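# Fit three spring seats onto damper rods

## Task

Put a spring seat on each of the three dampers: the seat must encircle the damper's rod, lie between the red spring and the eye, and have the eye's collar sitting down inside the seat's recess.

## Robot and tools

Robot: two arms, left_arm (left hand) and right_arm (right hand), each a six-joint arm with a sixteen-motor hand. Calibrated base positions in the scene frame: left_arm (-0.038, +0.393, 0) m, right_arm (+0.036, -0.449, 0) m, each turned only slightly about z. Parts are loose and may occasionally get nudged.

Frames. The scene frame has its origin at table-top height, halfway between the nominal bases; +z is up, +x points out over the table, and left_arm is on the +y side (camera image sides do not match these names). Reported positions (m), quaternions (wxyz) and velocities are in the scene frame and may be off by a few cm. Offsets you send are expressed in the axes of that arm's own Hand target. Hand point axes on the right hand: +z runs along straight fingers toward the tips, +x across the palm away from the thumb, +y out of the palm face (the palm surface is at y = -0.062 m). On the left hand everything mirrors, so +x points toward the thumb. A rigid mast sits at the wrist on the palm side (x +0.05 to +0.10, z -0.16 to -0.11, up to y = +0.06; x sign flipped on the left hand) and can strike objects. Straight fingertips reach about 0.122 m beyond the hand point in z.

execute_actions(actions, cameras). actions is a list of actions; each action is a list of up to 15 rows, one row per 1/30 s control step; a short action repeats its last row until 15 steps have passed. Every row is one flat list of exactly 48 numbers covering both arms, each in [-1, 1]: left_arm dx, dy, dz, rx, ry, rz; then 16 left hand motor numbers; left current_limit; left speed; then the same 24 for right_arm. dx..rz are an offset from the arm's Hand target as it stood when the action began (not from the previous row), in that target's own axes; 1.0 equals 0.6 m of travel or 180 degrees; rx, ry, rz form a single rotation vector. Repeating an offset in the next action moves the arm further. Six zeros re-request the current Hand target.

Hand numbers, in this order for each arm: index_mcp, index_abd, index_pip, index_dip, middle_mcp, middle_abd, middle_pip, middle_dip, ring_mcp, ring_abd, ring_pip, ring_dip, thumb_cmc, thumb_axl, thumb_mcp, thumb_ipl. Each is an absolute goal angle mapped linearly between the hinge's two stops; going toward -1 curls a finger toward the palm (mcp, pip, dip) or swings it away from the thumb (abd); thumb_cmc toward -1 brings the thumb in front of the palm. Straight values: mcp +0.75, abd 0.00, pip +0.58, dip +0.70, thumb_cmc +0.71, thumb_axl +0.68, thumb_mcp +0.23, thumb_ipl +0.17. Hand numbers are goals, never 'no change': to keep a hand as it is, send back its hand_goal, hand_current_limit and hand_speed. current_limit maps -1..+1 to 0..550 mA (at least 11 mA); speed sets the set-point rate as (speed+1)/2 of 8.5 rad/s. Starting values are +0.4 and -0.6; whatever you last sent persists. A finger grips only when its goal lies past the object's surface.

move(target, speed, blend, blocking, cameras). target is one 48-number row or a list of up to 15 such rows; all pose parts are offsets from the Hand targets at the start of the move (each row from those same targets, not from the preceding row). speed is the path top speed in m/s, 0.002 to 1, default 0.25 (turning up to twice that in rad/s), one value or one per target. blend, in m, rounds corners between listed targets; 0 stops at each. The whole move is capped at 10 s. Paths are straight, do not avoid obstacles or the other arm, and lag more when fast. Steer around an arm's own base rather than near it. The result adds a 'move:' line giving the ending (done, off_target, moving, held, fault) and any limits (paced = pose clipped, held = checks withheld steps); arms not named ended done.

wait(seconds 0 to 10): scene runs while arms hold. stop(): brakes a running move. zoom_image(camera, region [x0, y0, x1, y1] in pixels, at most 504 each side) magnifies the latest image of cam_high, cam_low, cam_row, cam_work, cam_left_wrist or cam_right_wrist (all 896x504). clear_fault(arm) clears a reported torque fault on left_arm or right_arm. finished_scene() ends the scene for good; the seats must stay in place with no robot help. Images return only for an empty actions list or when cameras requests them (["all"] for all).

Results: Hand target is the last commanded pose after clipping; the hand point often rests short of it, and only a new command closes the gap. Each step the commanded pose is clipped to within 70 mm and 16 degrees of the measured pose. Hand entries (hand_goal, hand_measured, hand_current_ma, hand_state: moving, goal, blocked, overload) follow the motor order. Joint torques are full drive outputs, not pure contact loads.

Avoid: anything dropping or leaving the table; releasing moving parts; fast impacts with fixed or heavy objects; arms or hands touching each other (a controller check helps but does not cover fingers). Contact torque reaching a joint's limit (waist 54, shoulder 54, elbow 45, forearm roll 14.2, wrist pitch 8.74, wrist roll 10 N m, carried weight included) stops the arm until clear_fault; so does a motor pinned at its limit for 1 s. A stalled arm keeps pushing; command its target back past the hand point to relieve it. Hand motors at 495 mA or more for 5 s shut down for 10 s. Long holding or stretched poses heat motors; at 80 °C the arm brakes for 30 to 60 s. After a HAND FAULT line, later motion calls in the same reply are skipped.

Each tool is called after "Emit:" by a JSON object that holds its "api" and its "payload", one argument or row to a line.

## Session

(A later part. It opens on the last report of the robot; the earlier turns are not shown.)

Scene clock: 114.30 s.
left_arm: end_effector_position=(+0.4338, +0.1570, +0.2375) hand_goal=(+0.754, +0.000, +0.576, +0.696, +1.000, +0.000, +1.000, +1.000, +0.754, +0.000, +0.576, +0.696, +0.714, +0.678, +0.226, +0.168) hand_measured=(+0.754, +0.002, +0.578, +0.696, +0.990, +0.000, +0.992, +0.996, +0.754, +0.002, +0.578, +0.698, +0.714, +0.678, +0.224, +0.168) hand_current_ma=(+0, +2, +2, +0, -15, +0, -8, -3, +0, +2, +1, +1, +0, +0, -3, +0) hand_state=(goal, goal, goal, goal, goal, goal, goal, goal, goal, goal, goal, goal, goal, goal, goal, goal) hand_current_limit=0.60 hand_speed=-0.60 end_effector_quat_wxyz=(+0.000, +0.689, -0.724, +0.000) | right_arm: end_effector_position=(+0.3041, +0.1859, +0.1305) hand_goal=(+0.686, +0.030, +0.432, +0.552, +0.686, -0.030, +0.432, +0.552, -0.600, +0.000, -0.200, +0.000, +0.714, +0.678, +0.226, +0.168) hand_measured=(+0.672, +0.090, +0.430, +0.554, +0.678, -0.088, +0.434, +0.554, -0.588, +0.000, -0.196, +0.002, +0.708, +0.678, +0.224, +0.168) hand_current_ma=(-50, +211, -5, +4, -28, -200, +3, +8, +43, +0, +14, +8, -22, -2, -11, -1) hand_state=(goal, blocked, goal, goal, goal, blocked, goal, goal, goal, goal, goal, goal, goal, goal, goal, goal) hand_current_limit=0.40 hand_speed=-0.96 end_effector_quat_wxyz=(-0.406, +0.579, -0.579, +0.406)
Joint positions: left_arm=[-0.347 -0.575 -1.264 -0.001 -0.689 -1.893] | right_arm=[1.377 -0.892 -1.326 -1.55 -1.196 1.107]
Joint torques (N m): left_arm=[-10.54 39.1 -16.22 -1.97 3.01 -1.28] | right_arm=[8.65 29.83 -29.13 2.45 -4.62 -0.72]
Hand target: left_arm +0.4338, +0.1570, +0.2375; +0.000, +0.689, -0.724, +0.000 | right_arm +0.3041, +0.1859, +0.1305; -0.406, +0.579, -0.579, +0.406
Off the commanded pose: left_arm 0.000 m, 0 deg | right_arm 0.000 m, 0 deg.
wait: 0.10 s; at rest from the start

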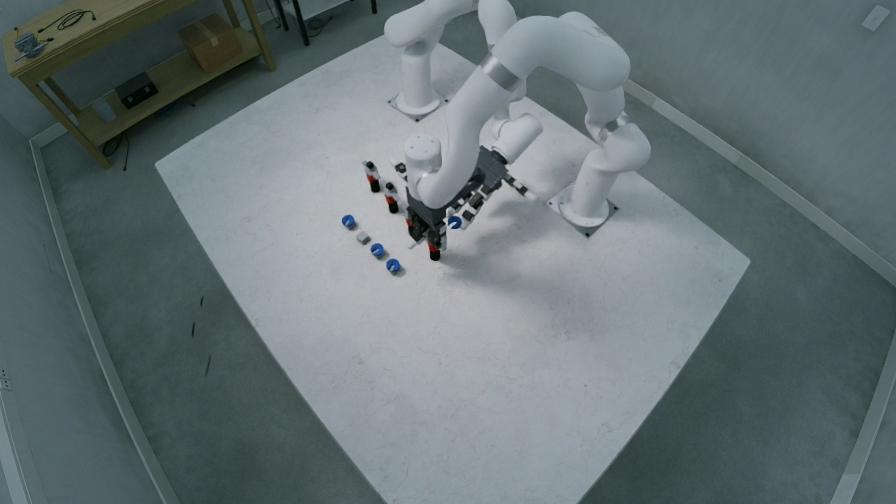

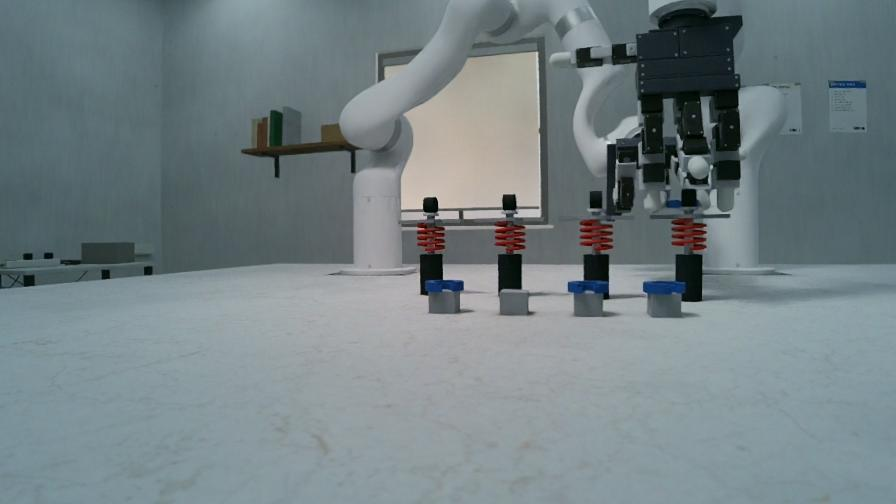

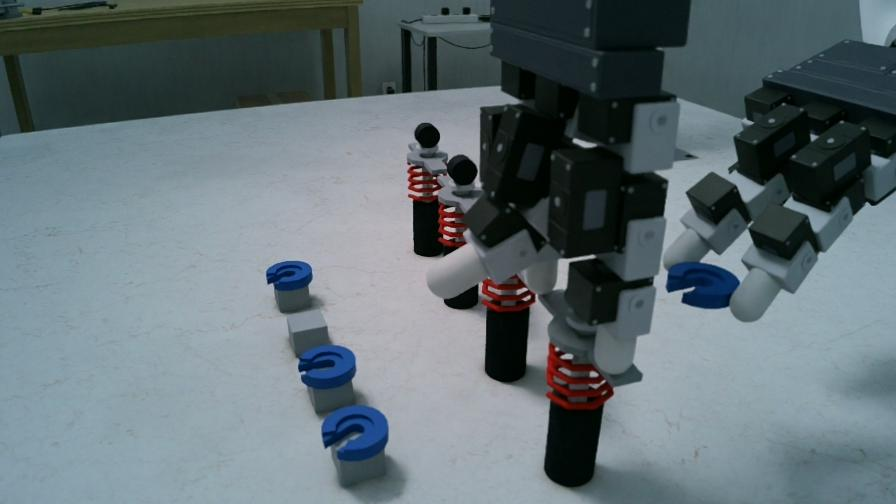

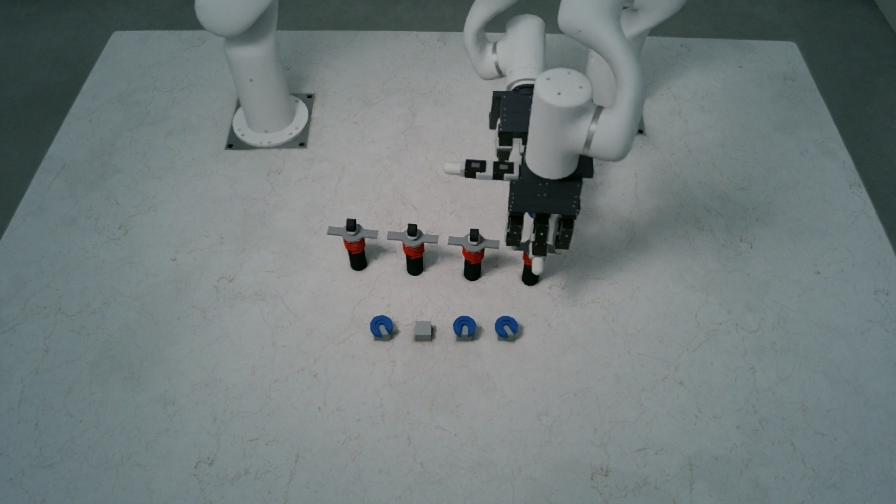

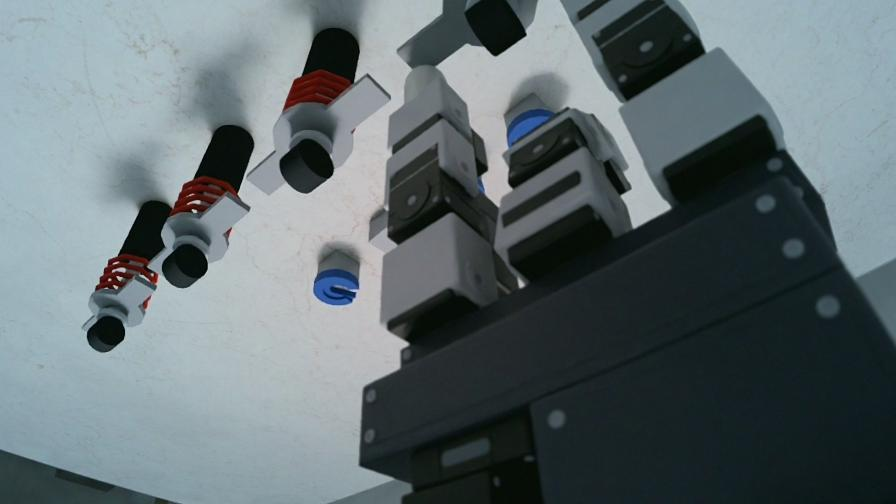

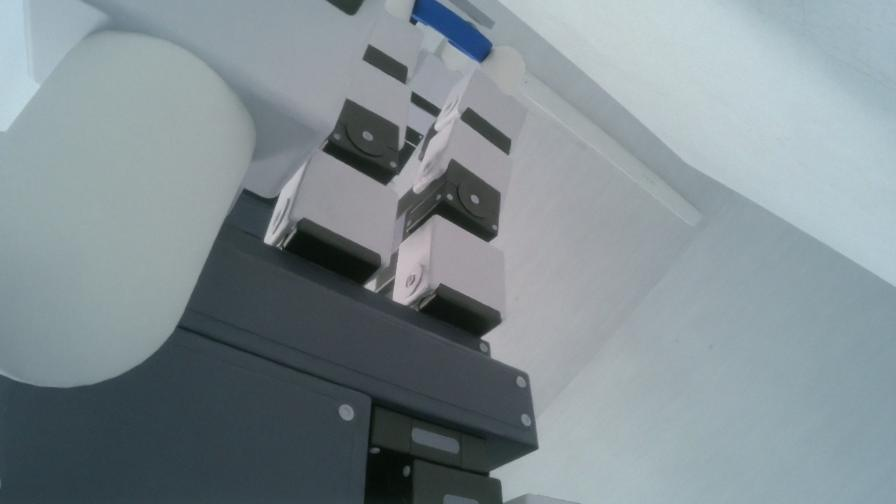

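Emit:
{"api": "move", "payload": {
  "target": [-0.005,0.0003,0,0,0,0, 0.754,0,0.576,0.696, 1,0,1,1, 0.754,0,0.576,0.696, 0.714,0.678,0.226,0.168, 0.6,-0.6, 0.02,0.0011,0.0359,0,0,0, 0.685,0.03,0.431,0.551, 0.685,-0.03,0.431,0.551, -0.6,0,-0.2,0.0, 0.714,0.678,0.226,0.168, 0.4,-0.96],
  "speed": 0.05,
  "cameras": ["cam_low","cam_work","cam_row","cam_high","cam_left_wrist"]
}}

Emit:
{"api": "zoom_image", "payload": {
  "camera": "cam_low",
  "region": [620, 140, 760, 260]
}}

Emit:
{"api": "zoom_image", "payload": {
  "camera": "cam_row",
  "region": [540, 220, 800, 420]
}}

Emit:
{"api": "zoom_image", "payload": {
  "camera": "cam_high",
  "region": [380, 180, 500, 270]
}}

Emit:
{"api": "zoom_image", "payload": {
  "camera": "cam_left_wrist",
  "region": [350, 40, 650, 240]
}}

Scene clock: 116.27 s.
left_arm: end_effector_position=(+0.4338, +0.1600, +0.2375) hand_goal=(+0.754, +0.000, +0.576, +0.696, +1.000, +0.000, +1.000, +1.000, +0.754, +0.000, +0.576, +0.696, +0.714, +0.678, +0.226, +0.168) hand_measured=(+0.754, +0.002, +0.578, +0.696, +0.990, +0.000, +0.992, +0.996, +0.754, +0.002, +0.578, +0.698, +0.714, +0.678, +0.224, +0.168) hand_current_ma=(+0, +2, +2, +0, -15, +0, -8, -3, +0, +2, +1, +1, +0, +0, -3, +0) hand_state=(goal, goal, goal, goal, goal, goal, goal, goal, goal, goal, goal, goal, goal, goal, goal, goal) hand_current_limit=0.60 hand_speed=-0.60 end_effector_quat_wxyz=(+0.000, +0.689, -0.724, +0.000) | right_arm: end_effector_position=(+0.3240, +0.1740, +0.1227) hand_goal=(+0.686, +0.030, +0.432, +0.552, +0.686, -0.030, +0.432, +0.552, -0.600, +0.000, -0.200, +0.000, +0.714, +0.678, +0.226, +0.168) hand_measured=(+0.672, +0.090, +0.430, +0.554, +0.678, -0.088, +0.434, +0.554, -0.588, +0.000, -0.196, +0.002, +0.708, +0.678, +0.224, +0.168) hand_current_ma=(-51, +211, -5, +4, -28, -200, +3, +8, +43, +0, +14, +8, -22, -2, -11, -1) hand_state=(goal, blocked, goal, goal, goal, blocked, goal, goal, goal, goal, goal, goal, goal, goal, goal, goal) hand_current_limit=0.40 hand_speed=-0.96 end_effector_quat_wxyz=(-0.406, +0.579, -0.579, +0.406)
Joint positions: left_arm=[-0.343 -0.573 -1.26 -0.001 -0.687 -1.888] | right_arm=[1.342 -0.892 -1.3 -1.593 -1.181 1.135]
Joint torques (N m): left_arm=[10.81 62.75 -15.45 -0.89 2.89 0.84] | right_arm=[-8.62 48.9 -16.15 -5 1.54 1.17]
Hand target: left_arm +0.4338, +0.1600, +0.2375; +0.000, +0.689, -0.724, +0.000 | right_arm +0.3241, +0.1739, +0.1226; -0.406, +0.579, -0.579, +0.406
Off the commanded pose: left_arm 0.000 m, 0 deg | right_arm 0.000 m, 0 deg.
move: done
Images, in order (width x height): cam_high 896x504, cam_low 896x504, cam_row 896x504, cam_work 896x504, cam_left_wrist 896x504.

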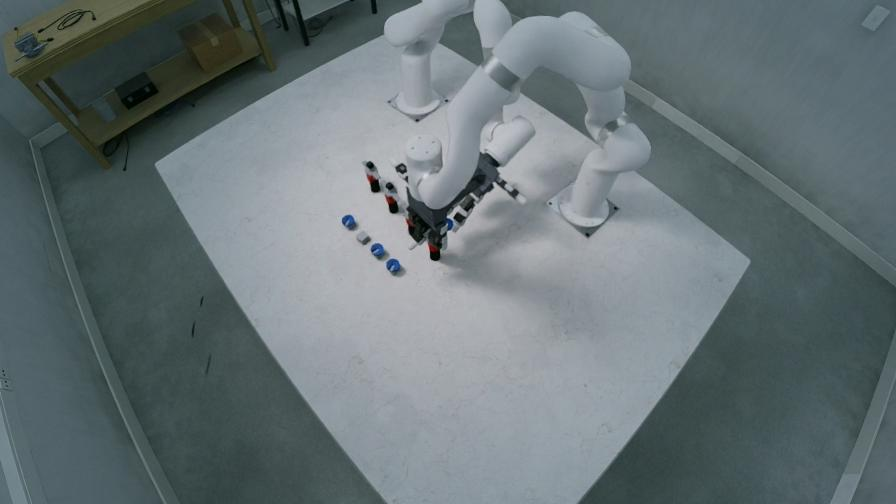

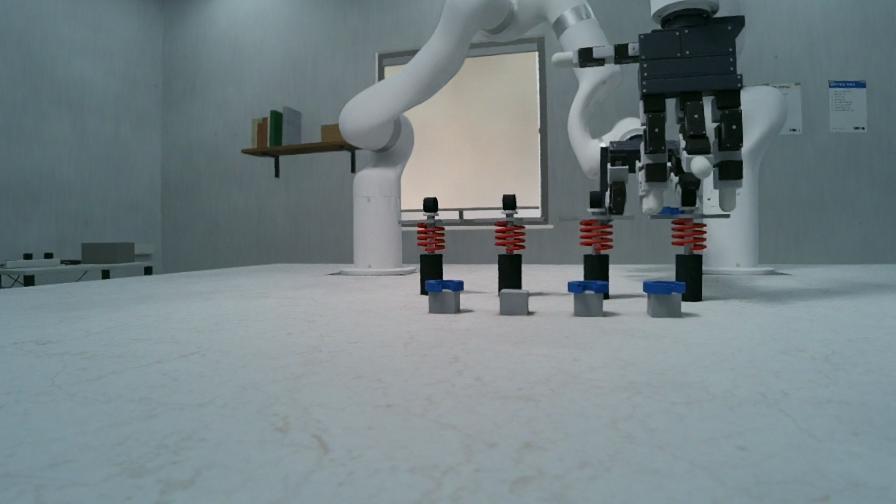

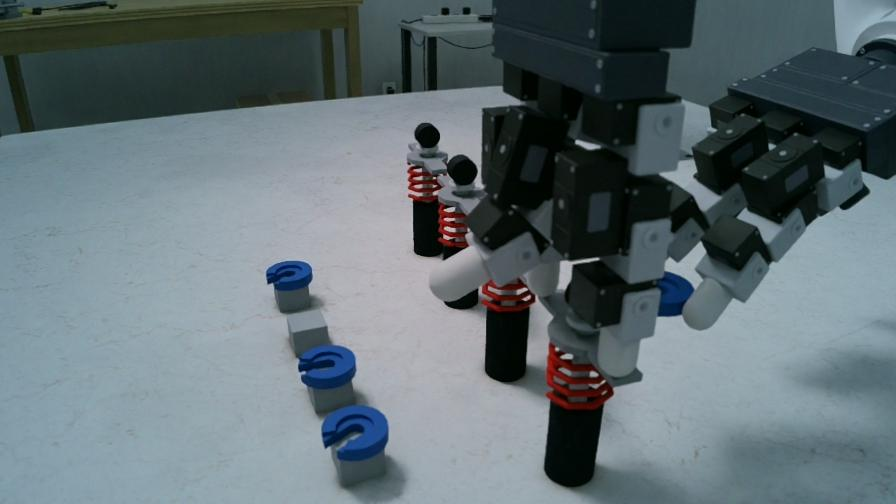

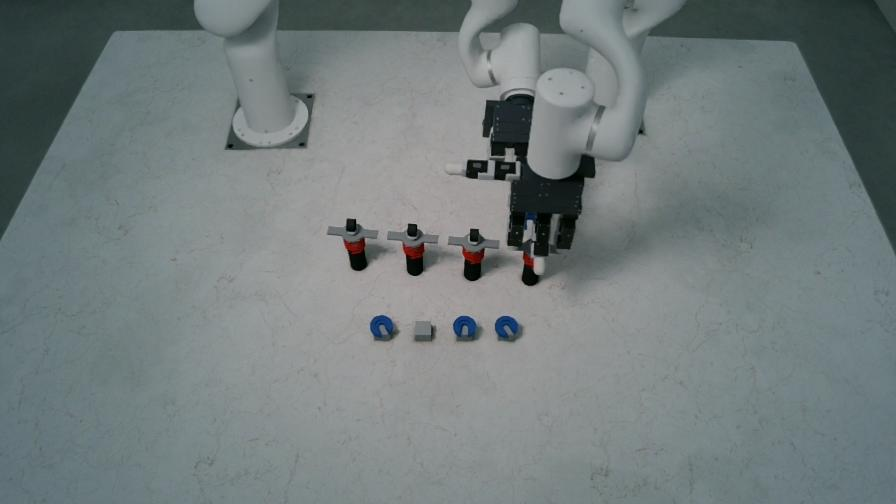

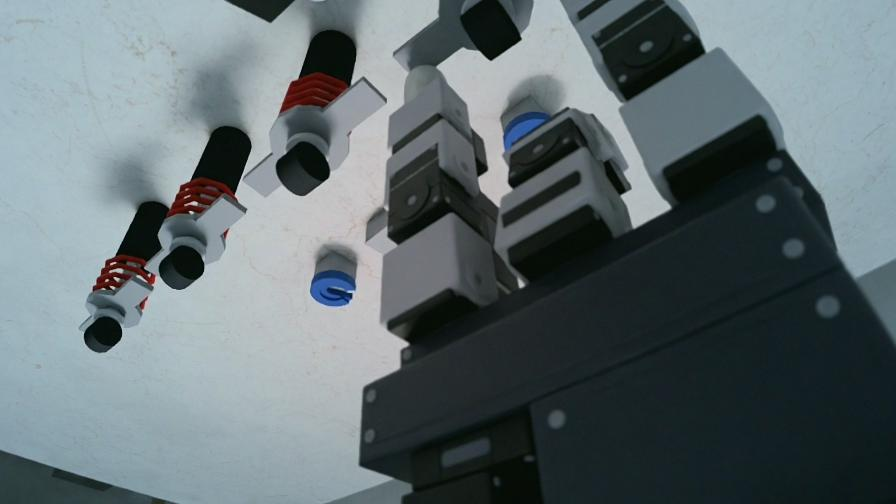

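Scaled by 3.600.

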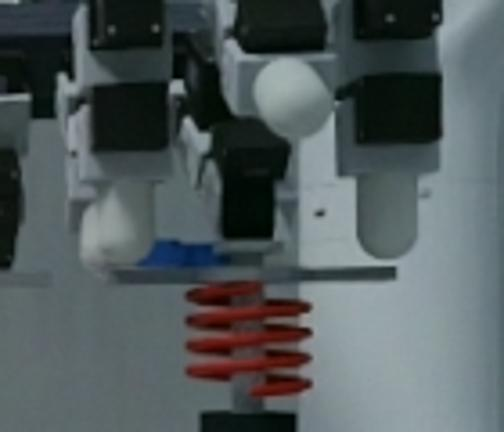

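Scaled by 1.938.

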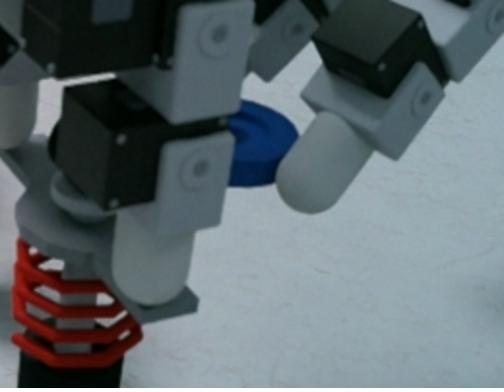

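Scaled by 4.200.

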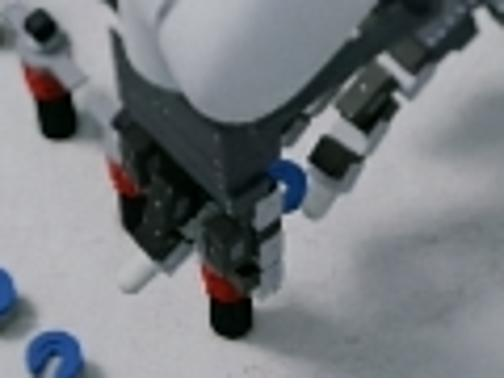

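Scaled by 1.680.

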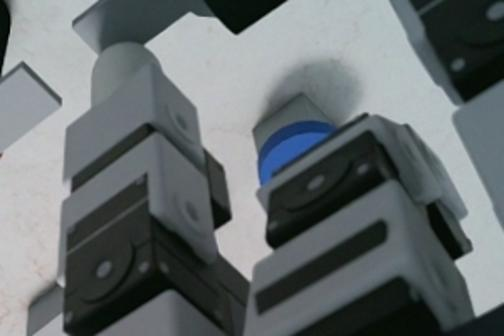

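Emit:
{"api": "zoom_image", "payload": {
  "camera": "cam_low",
  "region": [630, 170, 720, 230]
}}

Scaled by 5.600.

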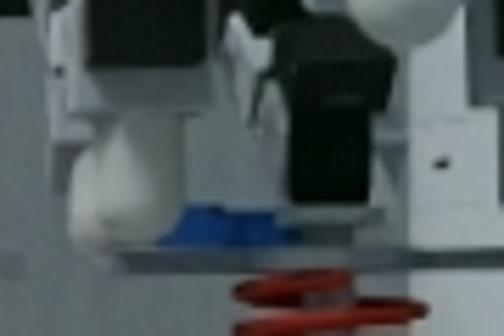

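Emit:
{"api": "move", "payload": {
  "target": [0,0,0,0,0,0, 0.754,0,0.576,0.696, 1,0,1,1, 0.754,0,0.576,0.696, 0.714,0.678,0.226,0.168, 0.6,-0.6, -0.0133,-0.0057,0.0157,0,0,0, 0.685,0.03,0.431,0.551, 0.685,-0.03,0.431,0.551, -0.6,0,-0.2,0.0, 0.714,0.678,0.226,0.168, 0.4,-0.96],
  "speed": 0.04,
  "cameras": ["cam_low","cam_row","cam_high"]
}}

Emit:
{"api": "zoom_image", "payload": {
  "camera": "cam_low",
  "region": [630, 170, 740, 240]
}}

Emit:
{"api": "zoom_image", "payload": {
  "camera": "cam_row",
  "region": [540, 220, 800, 420]
}}

Scene clock: 118.13 s.
left_arm: end_effector_position=(+0.4338, +0.1600, +0.2375) hand_goal=(+0.754, +0.000, +0.576, +0.696, +1.000, +0.000, +1.000, +1.000, +0.754, +0.000, +0.576, +0.696, +0.714, +0.678, +0.226, +0.168) hand_measured=(+0.754, +0.002, +0.578, +0.696, +0.990, +0.000, +0.992, +0.996, +0.754, +0.002, +0.578, +0.698, +0.714, +0.678, +0.224, +0.168) hand_current_ma=(+0, +2, +2, +0, -15, +0, -8, -3, +0, +2, +1, +1, +0, +0, -3, +0) hand_state=(goal, goal, goal, goal, goal, goal, goal, goal, goal, goal, goal, goal, goal, goal, goal, goal) hand_current_limit=0.60 hand_speed=-0.60 end_effector_quat_wxyz=(+0.000, +0.689, -0.724, +0.000) | right_arm: end_effector_position=(+0.3341, +0.1819, +0.1226) hand_goal=(+0.686, +0.030, +0.432, +0.552, +0.686, -0.030, +0.432, +0.552, -0.600, +0.000, -0.200, +0.000, +0.714, +0.678, +0.226, +0.168) hand_measured=(+0.672, +0.090, +0.430, +0.554, +0.678, -0.088, +0.434, +0.554, -0.588, +0.000, -0.196, +0.002, +0.708, +0.678, +0.224, +0.168) hand_current_ma=(-51, +211, -5, +4, -28, -200, +3, +8, +43, +0, +14, +8, -22, -2, -11, -1) hand_state=(goal, blocked, goal, goal, goal, blocked, goal, goal, goal, goal, goal, goal, goal, goal, goal, goal) hand_current_limit=0.40 hand_speed=-0.96 end_effector_quat_wxyz=(-0.406, +0.579, -0.579, +0.406)
Joint positions: left_arm=[-0.343 -0.573 -1.26 -0.001 -0.687 -1.888] | right_arm=[1.328 -0.909 -1.333 -1.599 -1.175 1.117]
Joint torques (N m): left_arm=[10.46 60.77 -15.83 0.13 2.72 0.92] | right_arm=[-8.87 30.92 -29.95 -4.9 1.58 -0.62]
Hand target: left_arm +0.4338, +0.1600, +0.2375; +0.000, +0.689, -0.724, +0.000 | right_arm +0.3341, +0.1819, +0.1226; -0.406, +0.579, -0.579, +0.406
Off the commanded pose: left_arm 0.000 m, 0 deg | right_arm 0.000 m, 0 deg.
move: done
Images, in order (width x height): cam_high 896x504, cam_low 896x504, cam_row 896x504.

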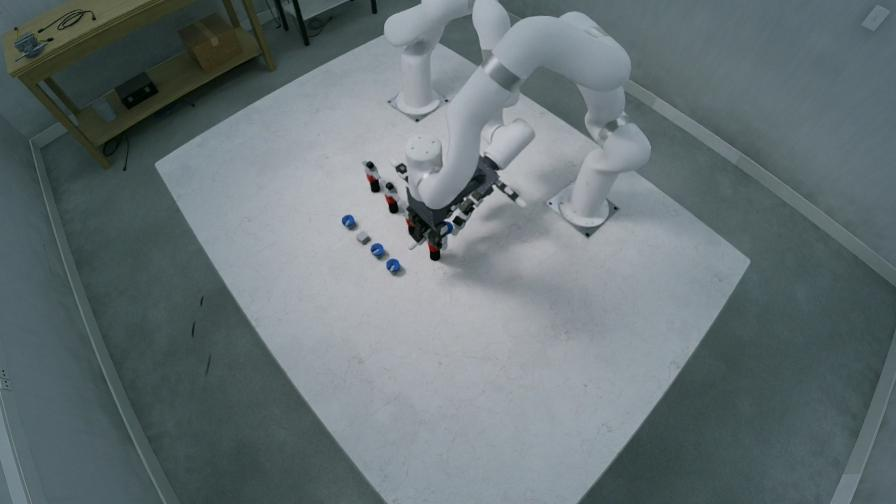

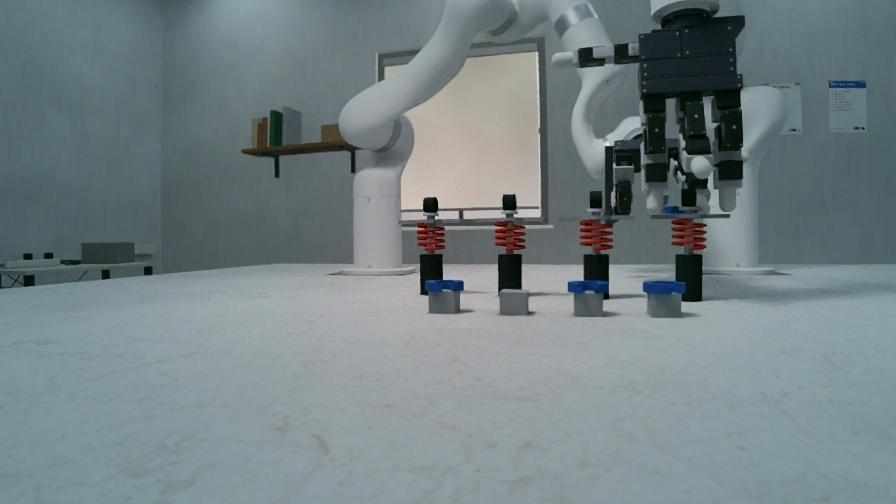

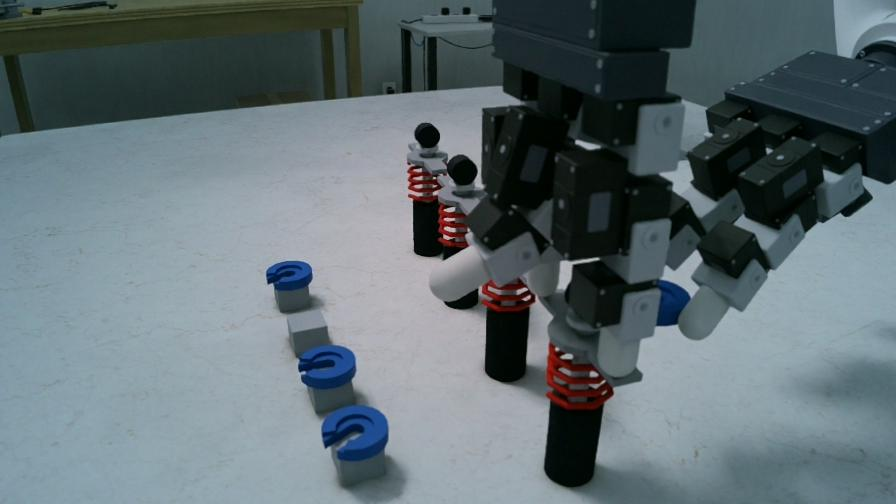

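Scaled by 4.582.

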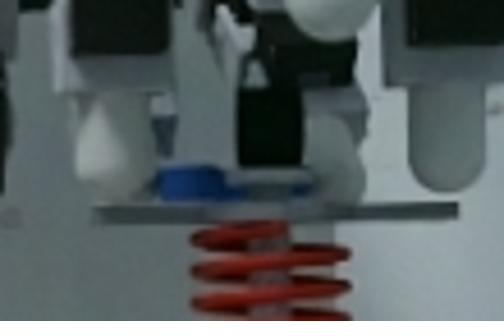

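Scaled by 1.938.

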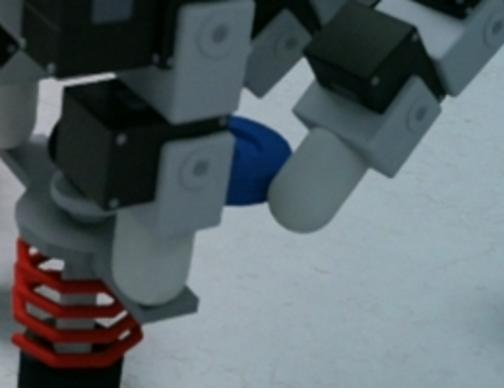

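Emit:
{"api": "move", "payload": {
  "target": [0,0,0.01417,0,0,0, 0.754,0,0.576,0.696, 1,0,1,1, 0.754,0,0.576,0.696, 0.714,0.678,0.226,0.168, 0.6,-0.6, 0,0,0,0,0,0, 0.685,0.03,0.431,0.551, 0.685,-0.03,0.431,0.551, -0.6,0,-0.2,0.0, 0.714,0.678,0.226,0.168, 0.4,-0.96],
  "speed": 0.015,
  "cameras": ["cam_low","cam_row","cam_work"]
}}

Emit:
{"api": "zoom_image", "payload": {
  "camera": "cam_low",
  "region": [630, 170, 740, 240]
}}

Emit:
{"api": "zoom_image", "payload": {
  "camera": "cam_row",
  "region": [540, 220, 800, 420]
}}

Scene clock: 120.83 s.
left_arm: end_effector_position=(+0.4340, +0.1599, +0.2296) hand_goal=(+0.754, +0.000, +0.576, +0.696, +1.000, +0.000, +1.000, +1.000, +0.754, +0.000, +0.576, +0.696, +0.714, +0.678, +0.226, +0.168) hand_measured=(+0.754, +0.000, +0.576, +0.692, +0.990, +0.000, +0.992, +0.996, +0.752, +0.000, +0.576, +0.696, +0.714, +0.678, +0.224, +0.168) hand_current_ma=(+0, +0, +0, -4, -15, +0, -8, -3, -1, +0, +0, +0, +0, +0, -3, +0) hand_state=(goal, goal, goal, goal, goal, goal, goal, goal, goal, goal, goal, goal, goal, goal, goal, goal) hand_current_limit=0.60 hand_speed=-0.60 end_effector_quat_wxyz=(+0.000, +0.689, -0.724, +0.000) | right_arm: end_effector_position=(+0.3341, +0.1819, +0.1226) hand_goal=(+0.686, +0.030, +0.432, +0.552, +0.686, -0.030, +0.432, +0.552, -0.600, +0.000, -0.200, +0.000, +0.714, +0.678, +0.226, +0.168) hand_measured=(+0.672, +0.090, +0.430, +0.554, +0.678, -0.088, +0.434, +0.554, -0.588, +0.000, -0.196, +0.002, +0.708, +0.678, +0.224, +0.168) hand_current_ma=(-51, +211, -5, +4, -28, -200, +3, +8, +43, +0, +14, +8, -22, -2, -11, -1) hand_state=(goal, blocked, goal, goal, goal, blocked, goal, goal, goal, goal, goal, goal, goal, goal, goal, goal) hand_current_limit=0.40 hand_speed=-0.96 end_effector_quat_wxyz=(-0.406, +0.579, -0.579, +0.406)
Joint positions: left_arm=[-0.343 -0.583 -1.256 -0.001 -0.672 -1.888] | right_arm=[1.328 -0.909 -1.334 -1.599 -1.175 1.117]
Joint torques (N m): left_arm=[9.64 -2.98 8 0.42 3.17 0.77] | right_arm=[-10.17 31.32 -28.57 -4.59 1.51 -0.67]
Hand target: left_arm +0.4338, +0.1600, +0.2290; +0.000, +0.689, -0.724, +0.000 | right_arm +0.3341, +0.1819, +0.1226; -0.406, +0.579, -0.579, +0.406
Off the commanded pose: left_arm 0.001 m, 0 deg | right_arm 0.000 m, 0 deg.
move: done
Images, in order (width x height): cam_low 896x504, cam_row 896x504, cam_work 896x504.

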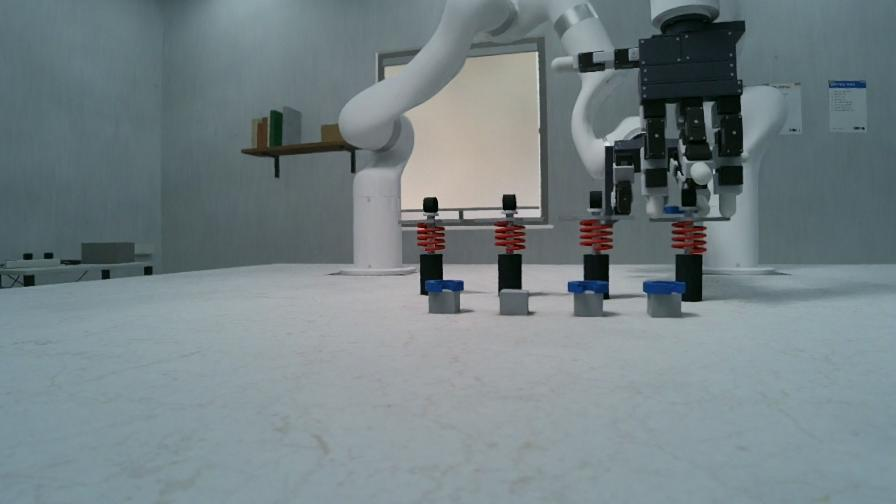

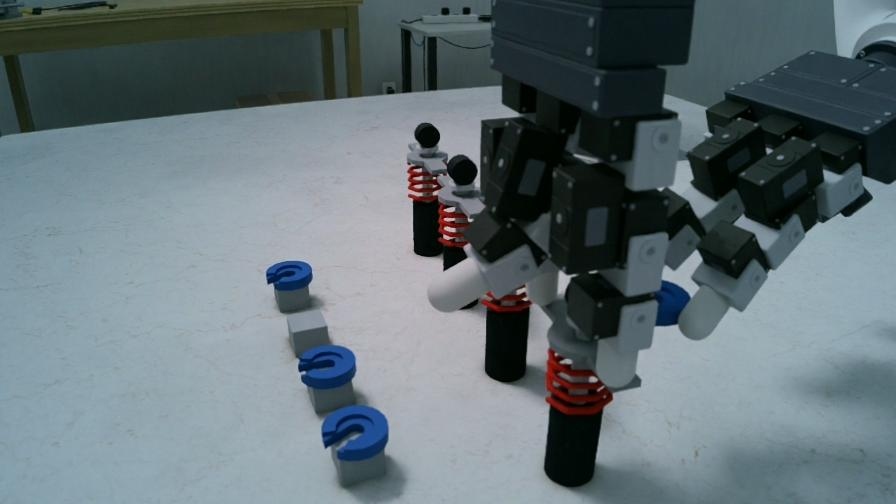

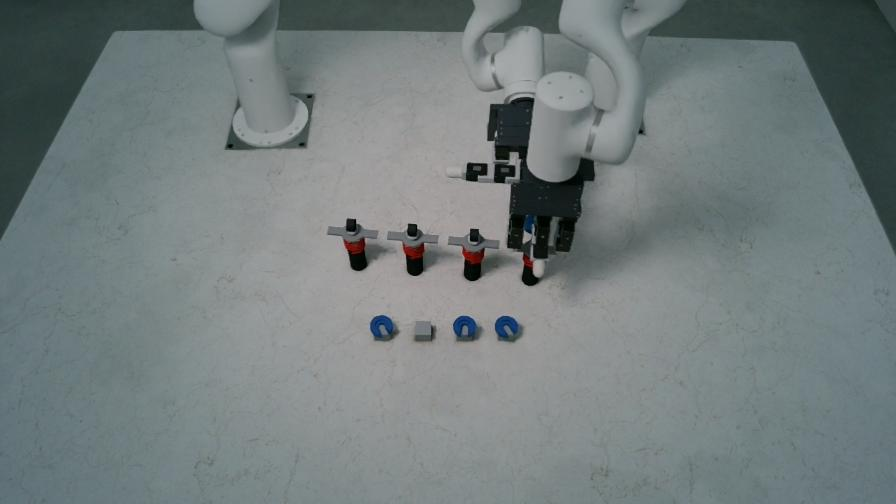

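Scaled by 4.582.

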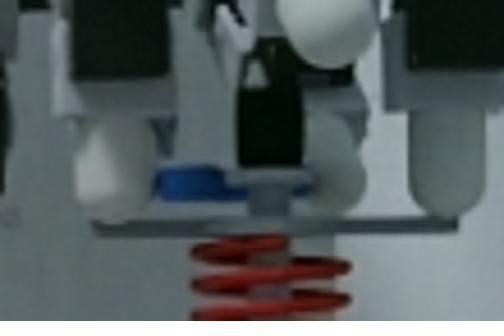

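Scaled by 1.938.

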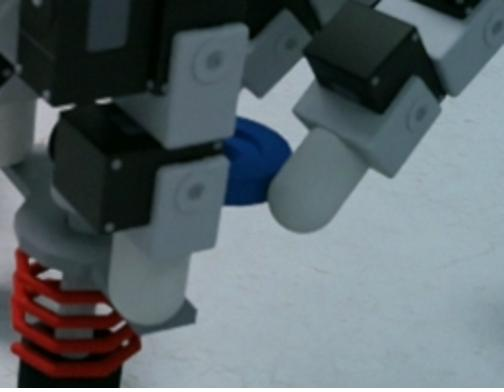

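Emit:
{"api": "move", "payload": {
  "target": [0,0,0.0020,0,0,0, 0.754,0,0.576,0.696, 1,0,1,1, 0.754,0,0.576,0.696, 0.714,0.678,0.226,0.168, 0.6,-0.6, 0,0,0,0,0,0, 0.685,0.03,0.431,0.551, 0.685,-0.03,0.431,0.551, -0.6,0,-0.2,0.0, 0.714,0.678,0.226,0.168, 0.4,-0.96],
  "speed": 0.01,
  "cameras": ["cam_low","cam_row"]
}}

Emit:
{"api": "zoom_image", "payload": {
  "camera": "cam_low",
  "region": [650, 180, 730, 230]
}}

Scene clock: 121.80 s.
left_arm: end_effector_position=(+0.4340, +0.1599, +0.2285) hand_goal=(+0.754, +0.000, +0.576, +0.696, +1.000, +0.000, +1.000, +1.000, +0.754, +0.000, +0.576, +0.696, +0.714, +0.678, +0.226, +0.168) hand_measured=(+0.754, +0.000, +0.576, +0.690, +0.990, +0.000, +0.992, +0.996, +0.752, +0.000, +0.576, +0.694, +0.714, +0.678, +0.224, +0.168) hand_current_ma=(+0, +0, +0, -6, -15, +0, -8, -3, -1, +0, +0, -1, +0, +0, -3, +0) hand_state=(goal, goal, goal, goal, goal, goal, goal, goal, goal, goal, goal, goal, goal, goal, goal, goal) hand_current_limit=0.60 hand_speed=-0.60 end_effector_quat_wxyz=(+0.000, +0.689, -0.724, +0.001) | right_arm: end_effector_position=(+0.3341, +0.1819, +0.1226) hand_goal=(+0.686, +0.030, +0.432, +0.552, +0.686, -0.030, +0.432, +0.552, -0.600, +0.000, -0.200, +0.000, +0.714, +0.678, +0.226, +0.168) hand_measured=(+0.672, +0.090, +0.430, +0.554, +0.678, -0.088, +0.434, +0.554, -0.588, +0.000, -0.196, +0.002, +0.708, +0.678, +0.224, +0.168) hand_current_ma=(-51, +211, -5, +4, -28, -200, +3, +8, +43, +0, +14, +8, -22, -2, -11, -1) hand_state=(goal, blocked, goal, goal, goal, blocked, goal, goal, goal, goal, goal, goal, goal, goal, goal, goal) hand_current_limit=0.40 hand_speed=-0.96 end_effector_quat_wxyz=(-0.406, +0.579, -0.579, +0.406)
Joint positions: left_arm=[-0.343 -0.585 -1.255 -0.001 -0.669 -1.888] | right_arm=[1.328 -0.909 -1.334 -1.599 -1.175 1.117]
Joint torques (N m): left_arm=[10.28 -7.02 10.73 -0.77 3.02 0.85] | right_arm=[-10.3 32.23 -28.67 -4.53 1.6 -0.68]
Hand target: left_arm +0.4338, +0.1600, +0.2278; +0.000, +0.689, -0.724, +0.000 | right_arm +0.3341, +0.1819, +0.1226; -0.406, +0.579, -0.579, +0.406
Off the commanded pose: left_arm 0.001 m, 0 deg | right_arm 0.000 m, 0 deg.
move: done
Images, in order (width x height): cam_low 896x504, cam_row 896x504.

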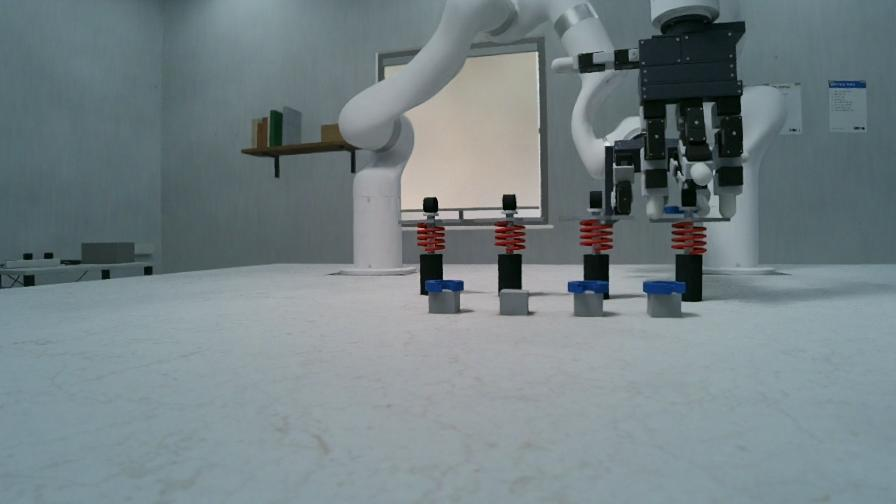

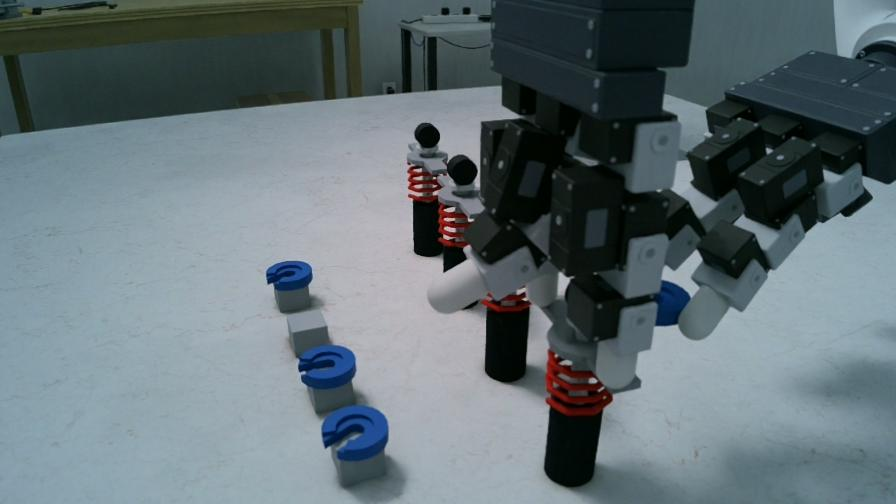

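Scaled by 6.300.

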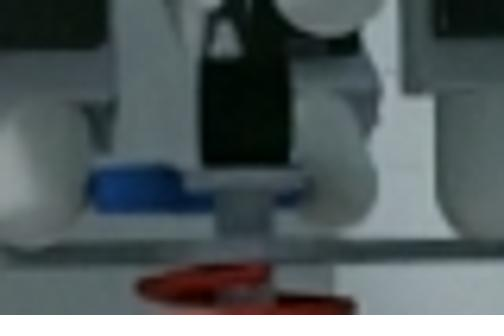

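Emit:
{"api": "move", "payload": {
  "target": [0,0,0.0013,0,0,0, 0.754,0,0.576,0.696, 1,0,1,1, 0.754,0,0.576,0.696, 0.714,0.678,0.226,0.168, 0.6,-0.6, 0,0.0094,0.0034,0,0,0, 0.685,0.03,0.431,0.551, 0.685,-0.03,0.431,0.551, -0.6,0,-0.2,0.0, 0.714,0.678,0.226,0.168, 0.4,-0.96],
  "speed": 0.015,
  "cameras": ["cam_low","cam_row"]
}}

Emit:
{"api": "zoom_image", "payload": {
  "camera": "cam_low",
  "region": [650, 180, 730, 230]
}}

Emit:
{"api": "zoom_image", "payload": {
  "camera": "cam_row",
  "region": [540, 220, 800, 420]
}}

Scene clock: 122.93 s.
left_arm: end_effector_position=(+0.4341, +0.1599, +0.2279) hand_goal=(+0.754, +0.000, +0.576, +0.696, +1.000, +0.000, +1.000, +1.000, +0.754, +0.000, +0.576, +0.696, +0.714, +0.678, +0.226, +0.168) hand_measured=(+0.754, +0.000, +0.574, +0.690, +0.990, +0.000, +0.992, +0.996, +0.752, +0.000, +0.576, +0.694, +0.714, +0.678, +0.224, +0.168) hand_current_ma=(+0, +0, -1, -8, -15, +0, -8, -3, -2, +0, +0, -1, +0, +0, -3, +0) hand_state=(goal, goal, goal, goal, goal, goal, goal, goal, goal, goal, goal, goal, goal, goal, goal, goal) hand_current_limit=0.60 hand_speed=-0.60 end_effector_quat_wxyz=(+0.000, +0.689, -0.724, +0.001) | right_arm: end_effector_position=(+0.3341, +0.1819, +0.1166) hand_goal=(+0.686, +0.030, +0.432, +0.552, +0.686, -0.030, +0.432, +0.552, -0.600, +0.000, -0.200, +0.000, +0.714, +0.678, +0.226, +0.168) hand_measured=(+0.672, +0.090, +0.430, +0.554, +0.678, -0.088, +0.434, +0.554, -0.588, +0.000, -0.196, +0.002, +0.708, +0.678, +0.224, +0.168) hand_current_ma=(-51, +211, -5, +4, -28, -200, +3, +8, +43, +0, +14, +8, -22, -2, -11, -1) hand_state=(goal, blocked, goal, goal, goal, blocked, goal, goal, goal, goal, goal, goal, goal, goal, goal, goal) hand_current_limit=0.40 hand_speed=-0.96 end_effector_quat_wxyz=(-0.406, +0.579, -0.579, +0.406)
Joint positions: left_arm=[-0.343 -0.586 -1.255 -0.001 -0.668 -1.888] | right_arm=[1.328 -0.92 -1.337 -1.602 -1.175 1.125]
Joint torques (N m): left_arm=[7.56 -9.77 11.79 -2.12 3.27 0.92] | right_arm=[-7.91 31.93 -28.52 -4.54 -0.94 0.56]
Hand target: left_arm +0.4338, +0.1600, +0.2270; +0.000, +0.689, -0.724, +0.000 | right_arm +0.3341, +0.1819, +0.1166; -0.406, +0.579, -0.579, +0.406
Off the commanded pose: left_arm 0.001 m, 0 deg | right_arm 0.000 m, 0 deg.
move: done
Images, in order (width x height): cam_low 896x504, cam_row 896x504.

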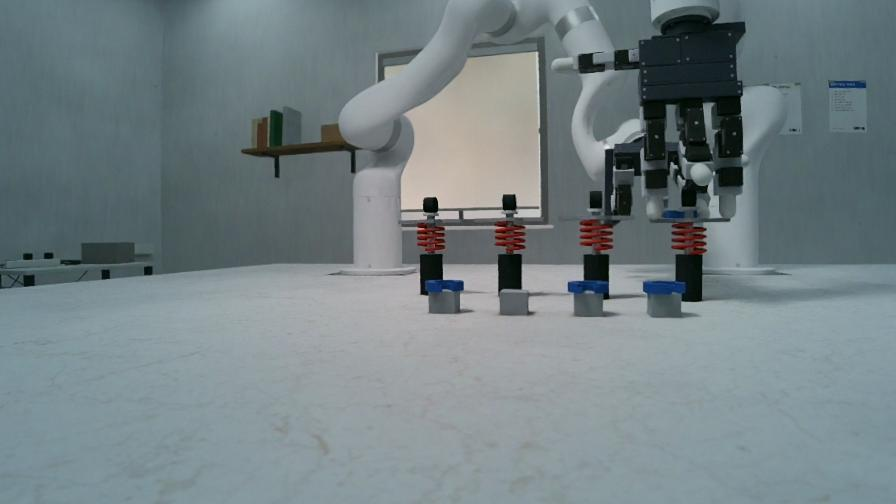

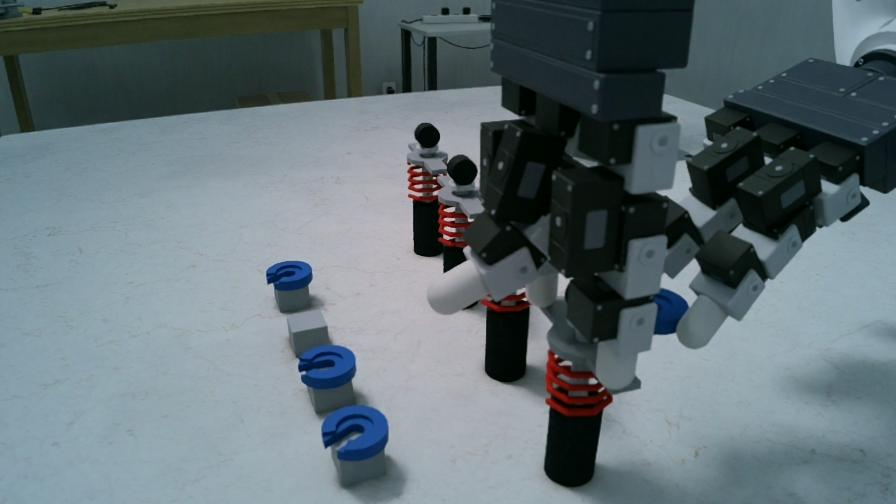

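Scaled by 6.300.

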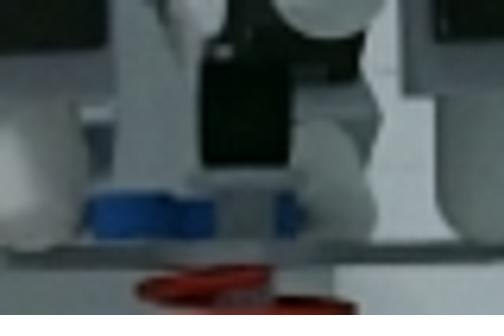

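Scaled by 1.938.

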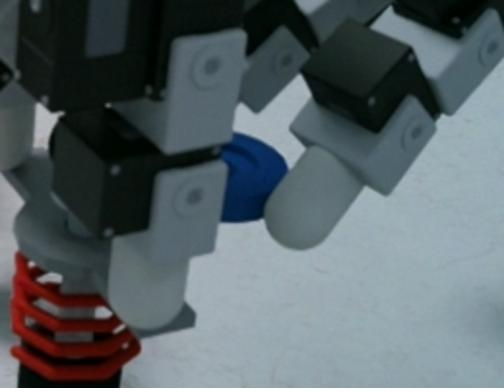

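Emit:
{"api": "move", "payload": {
  "target": [0,0,0,0,0,0, 0.754,0,0.576,0.696, 1,0,1,1, 0.754,0,0.576,0.696, 0.714,0.678,0.226,0.168, 0.6,-0.6, 0,-0.0049,0.01595,0,0,0, 0.685,0.03,0.431,0.551, 0.685,-0.03,0.431,0.551, -0.6,0,-0.2,0.0, 0.714,0.678,0.226,0.168, 0.4,-0.96],
  "speed": 0.02,
  "cameras": ["cam_low","cam_row"]
}}

Emit:
{"api": "zoom_image", "payload": {
  "camera": "cam_low",
  "region": [650, 180, 730, 230]
}}

Emit:
{"api": "zoom_image", "payload": {
  "camera": "cam_row",
  "region": [540, 220, 800, 420]
}}

Scene clock: 124.07 s.
left_arm: end_effector_position=(+0.4341, +0.1599, +0.2279) hand_goal=(+0.754, +0.000, +0.576, +0.696, +1.000, +0.000, +1.000, +1.000, +0.754, +0.000, +0.576, +0.696, +0.714, +0.678, +0.226, +0.168) hand_measured=(+0.754, +0.000, +0.574, +0.690, +0.990, +0.000, +0.992, +0.996, +0.752, +0.000, +0.576, +0.694, +0.714, +0.678, +0.224, +0.168) hand_current_ma=(+0, +0, -1, -8, -15, +0, -8, -3, -2, +0, +0, -1, +0, +0, -3, +0) hand_state=(goal, goal, goal, goal, goal, goal, goal, goal, goal, goal, goal, goal, goal, goal, goal, goal) hand_current_limit=0.60 hand_speed=-0.60 end_effector_quat_wxyz=(+0.000, +0.689, -0.724, +0.001) | right_arm: end_effector_position=(+0.3440, +0.1819, +0.1161) hand_goal=(+0.686, +0.030, +0.432, +0.552, +0.686, -0.030, +0.432, +0.552, -0.600, +0.000, -0.200, +0.000, +0.714, +0.678, +0.226, +0.168) hand_measured=(+0.672, +0.090, +0.430, +0.554, +0.678, -0.088, +0.434, +0.554, -0.588, +0.000, -0.196, +0.002, +0.708, +0.678, +0.224, +0.168) hand_current_ma=(-51, +211, -5, +4, -28, -200, +3, +8, +43, +0, +14, +8, -22, -2, -11, -1) hand_state=(goal, blocked, goal, goal, goal, blocked, goal, goal, goal, goal, goal, goal, goal, goal, goal, goal) hand_current_limit=0.40 hand_speed=-0.96 end_effector_quat_wxyz=(-0.406, +0.579, -0.579, +0.406)
Joint positions: left_arm=[-0.343 -0.586 -1.255 -0.001 -0.668 -1.888] | right_arm=[1.312 -0.924 -1.344 -1.615 -1.169 1.123]
Joint torques (N m): left_arm=[4.94 -9.15 11.62 -2.41 3.13 0.63] | right_arm=[-9.61 31.23 -29.6 -5.59 1.69 -0.27]
Hand target: left_arm +0.4338, +0.1600, +0.2270; +0.000, +0.689, -0.724, +0.000 | right_arm +0.3441, +0.1819, +0.1161; -0.406, +0.579, -0.579, +0.406
Off the commanded pose: left_arm 0.001 m, 0 deg | right_arm 0.000 m, 0 deg.
move: done
Images, in order (width x height): cam_low 896x504, cam_row 896x504.

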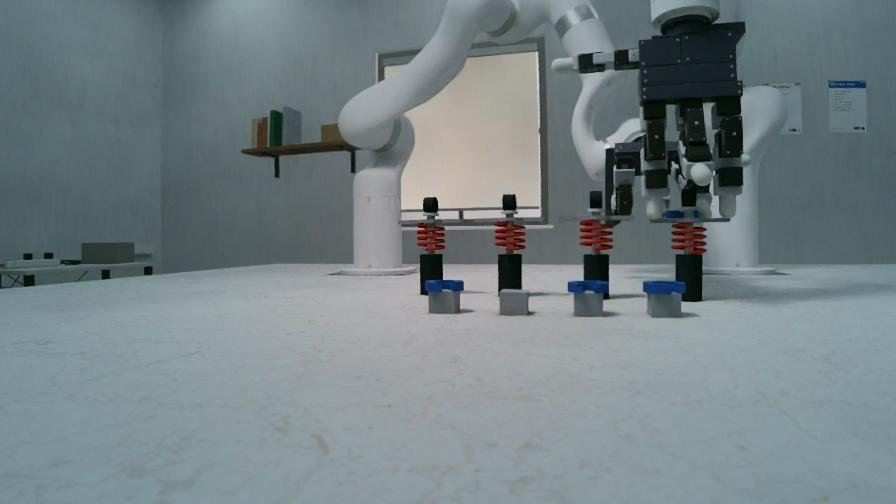

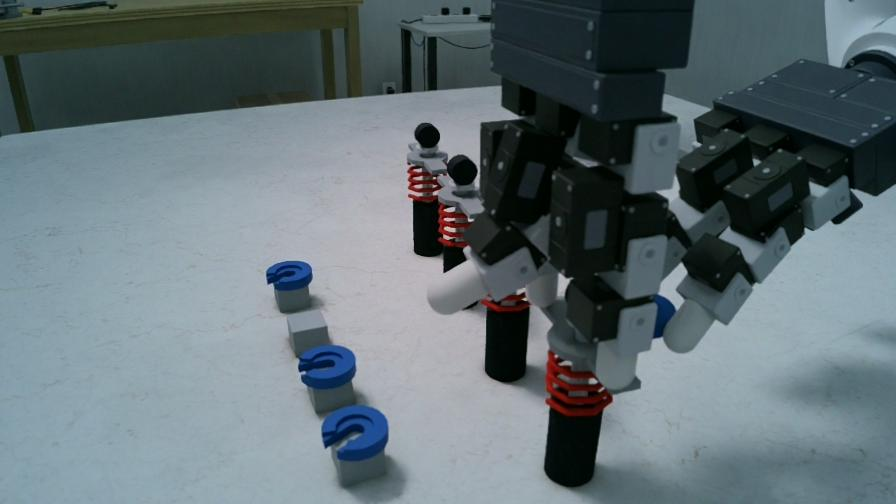

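Scaled by 6.300.

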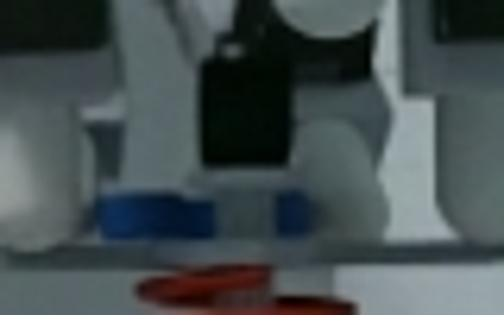

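Scaled by 1.938.

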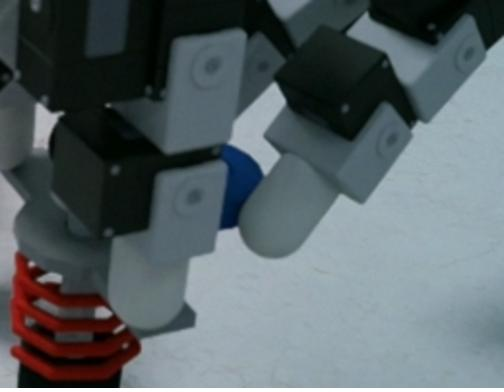

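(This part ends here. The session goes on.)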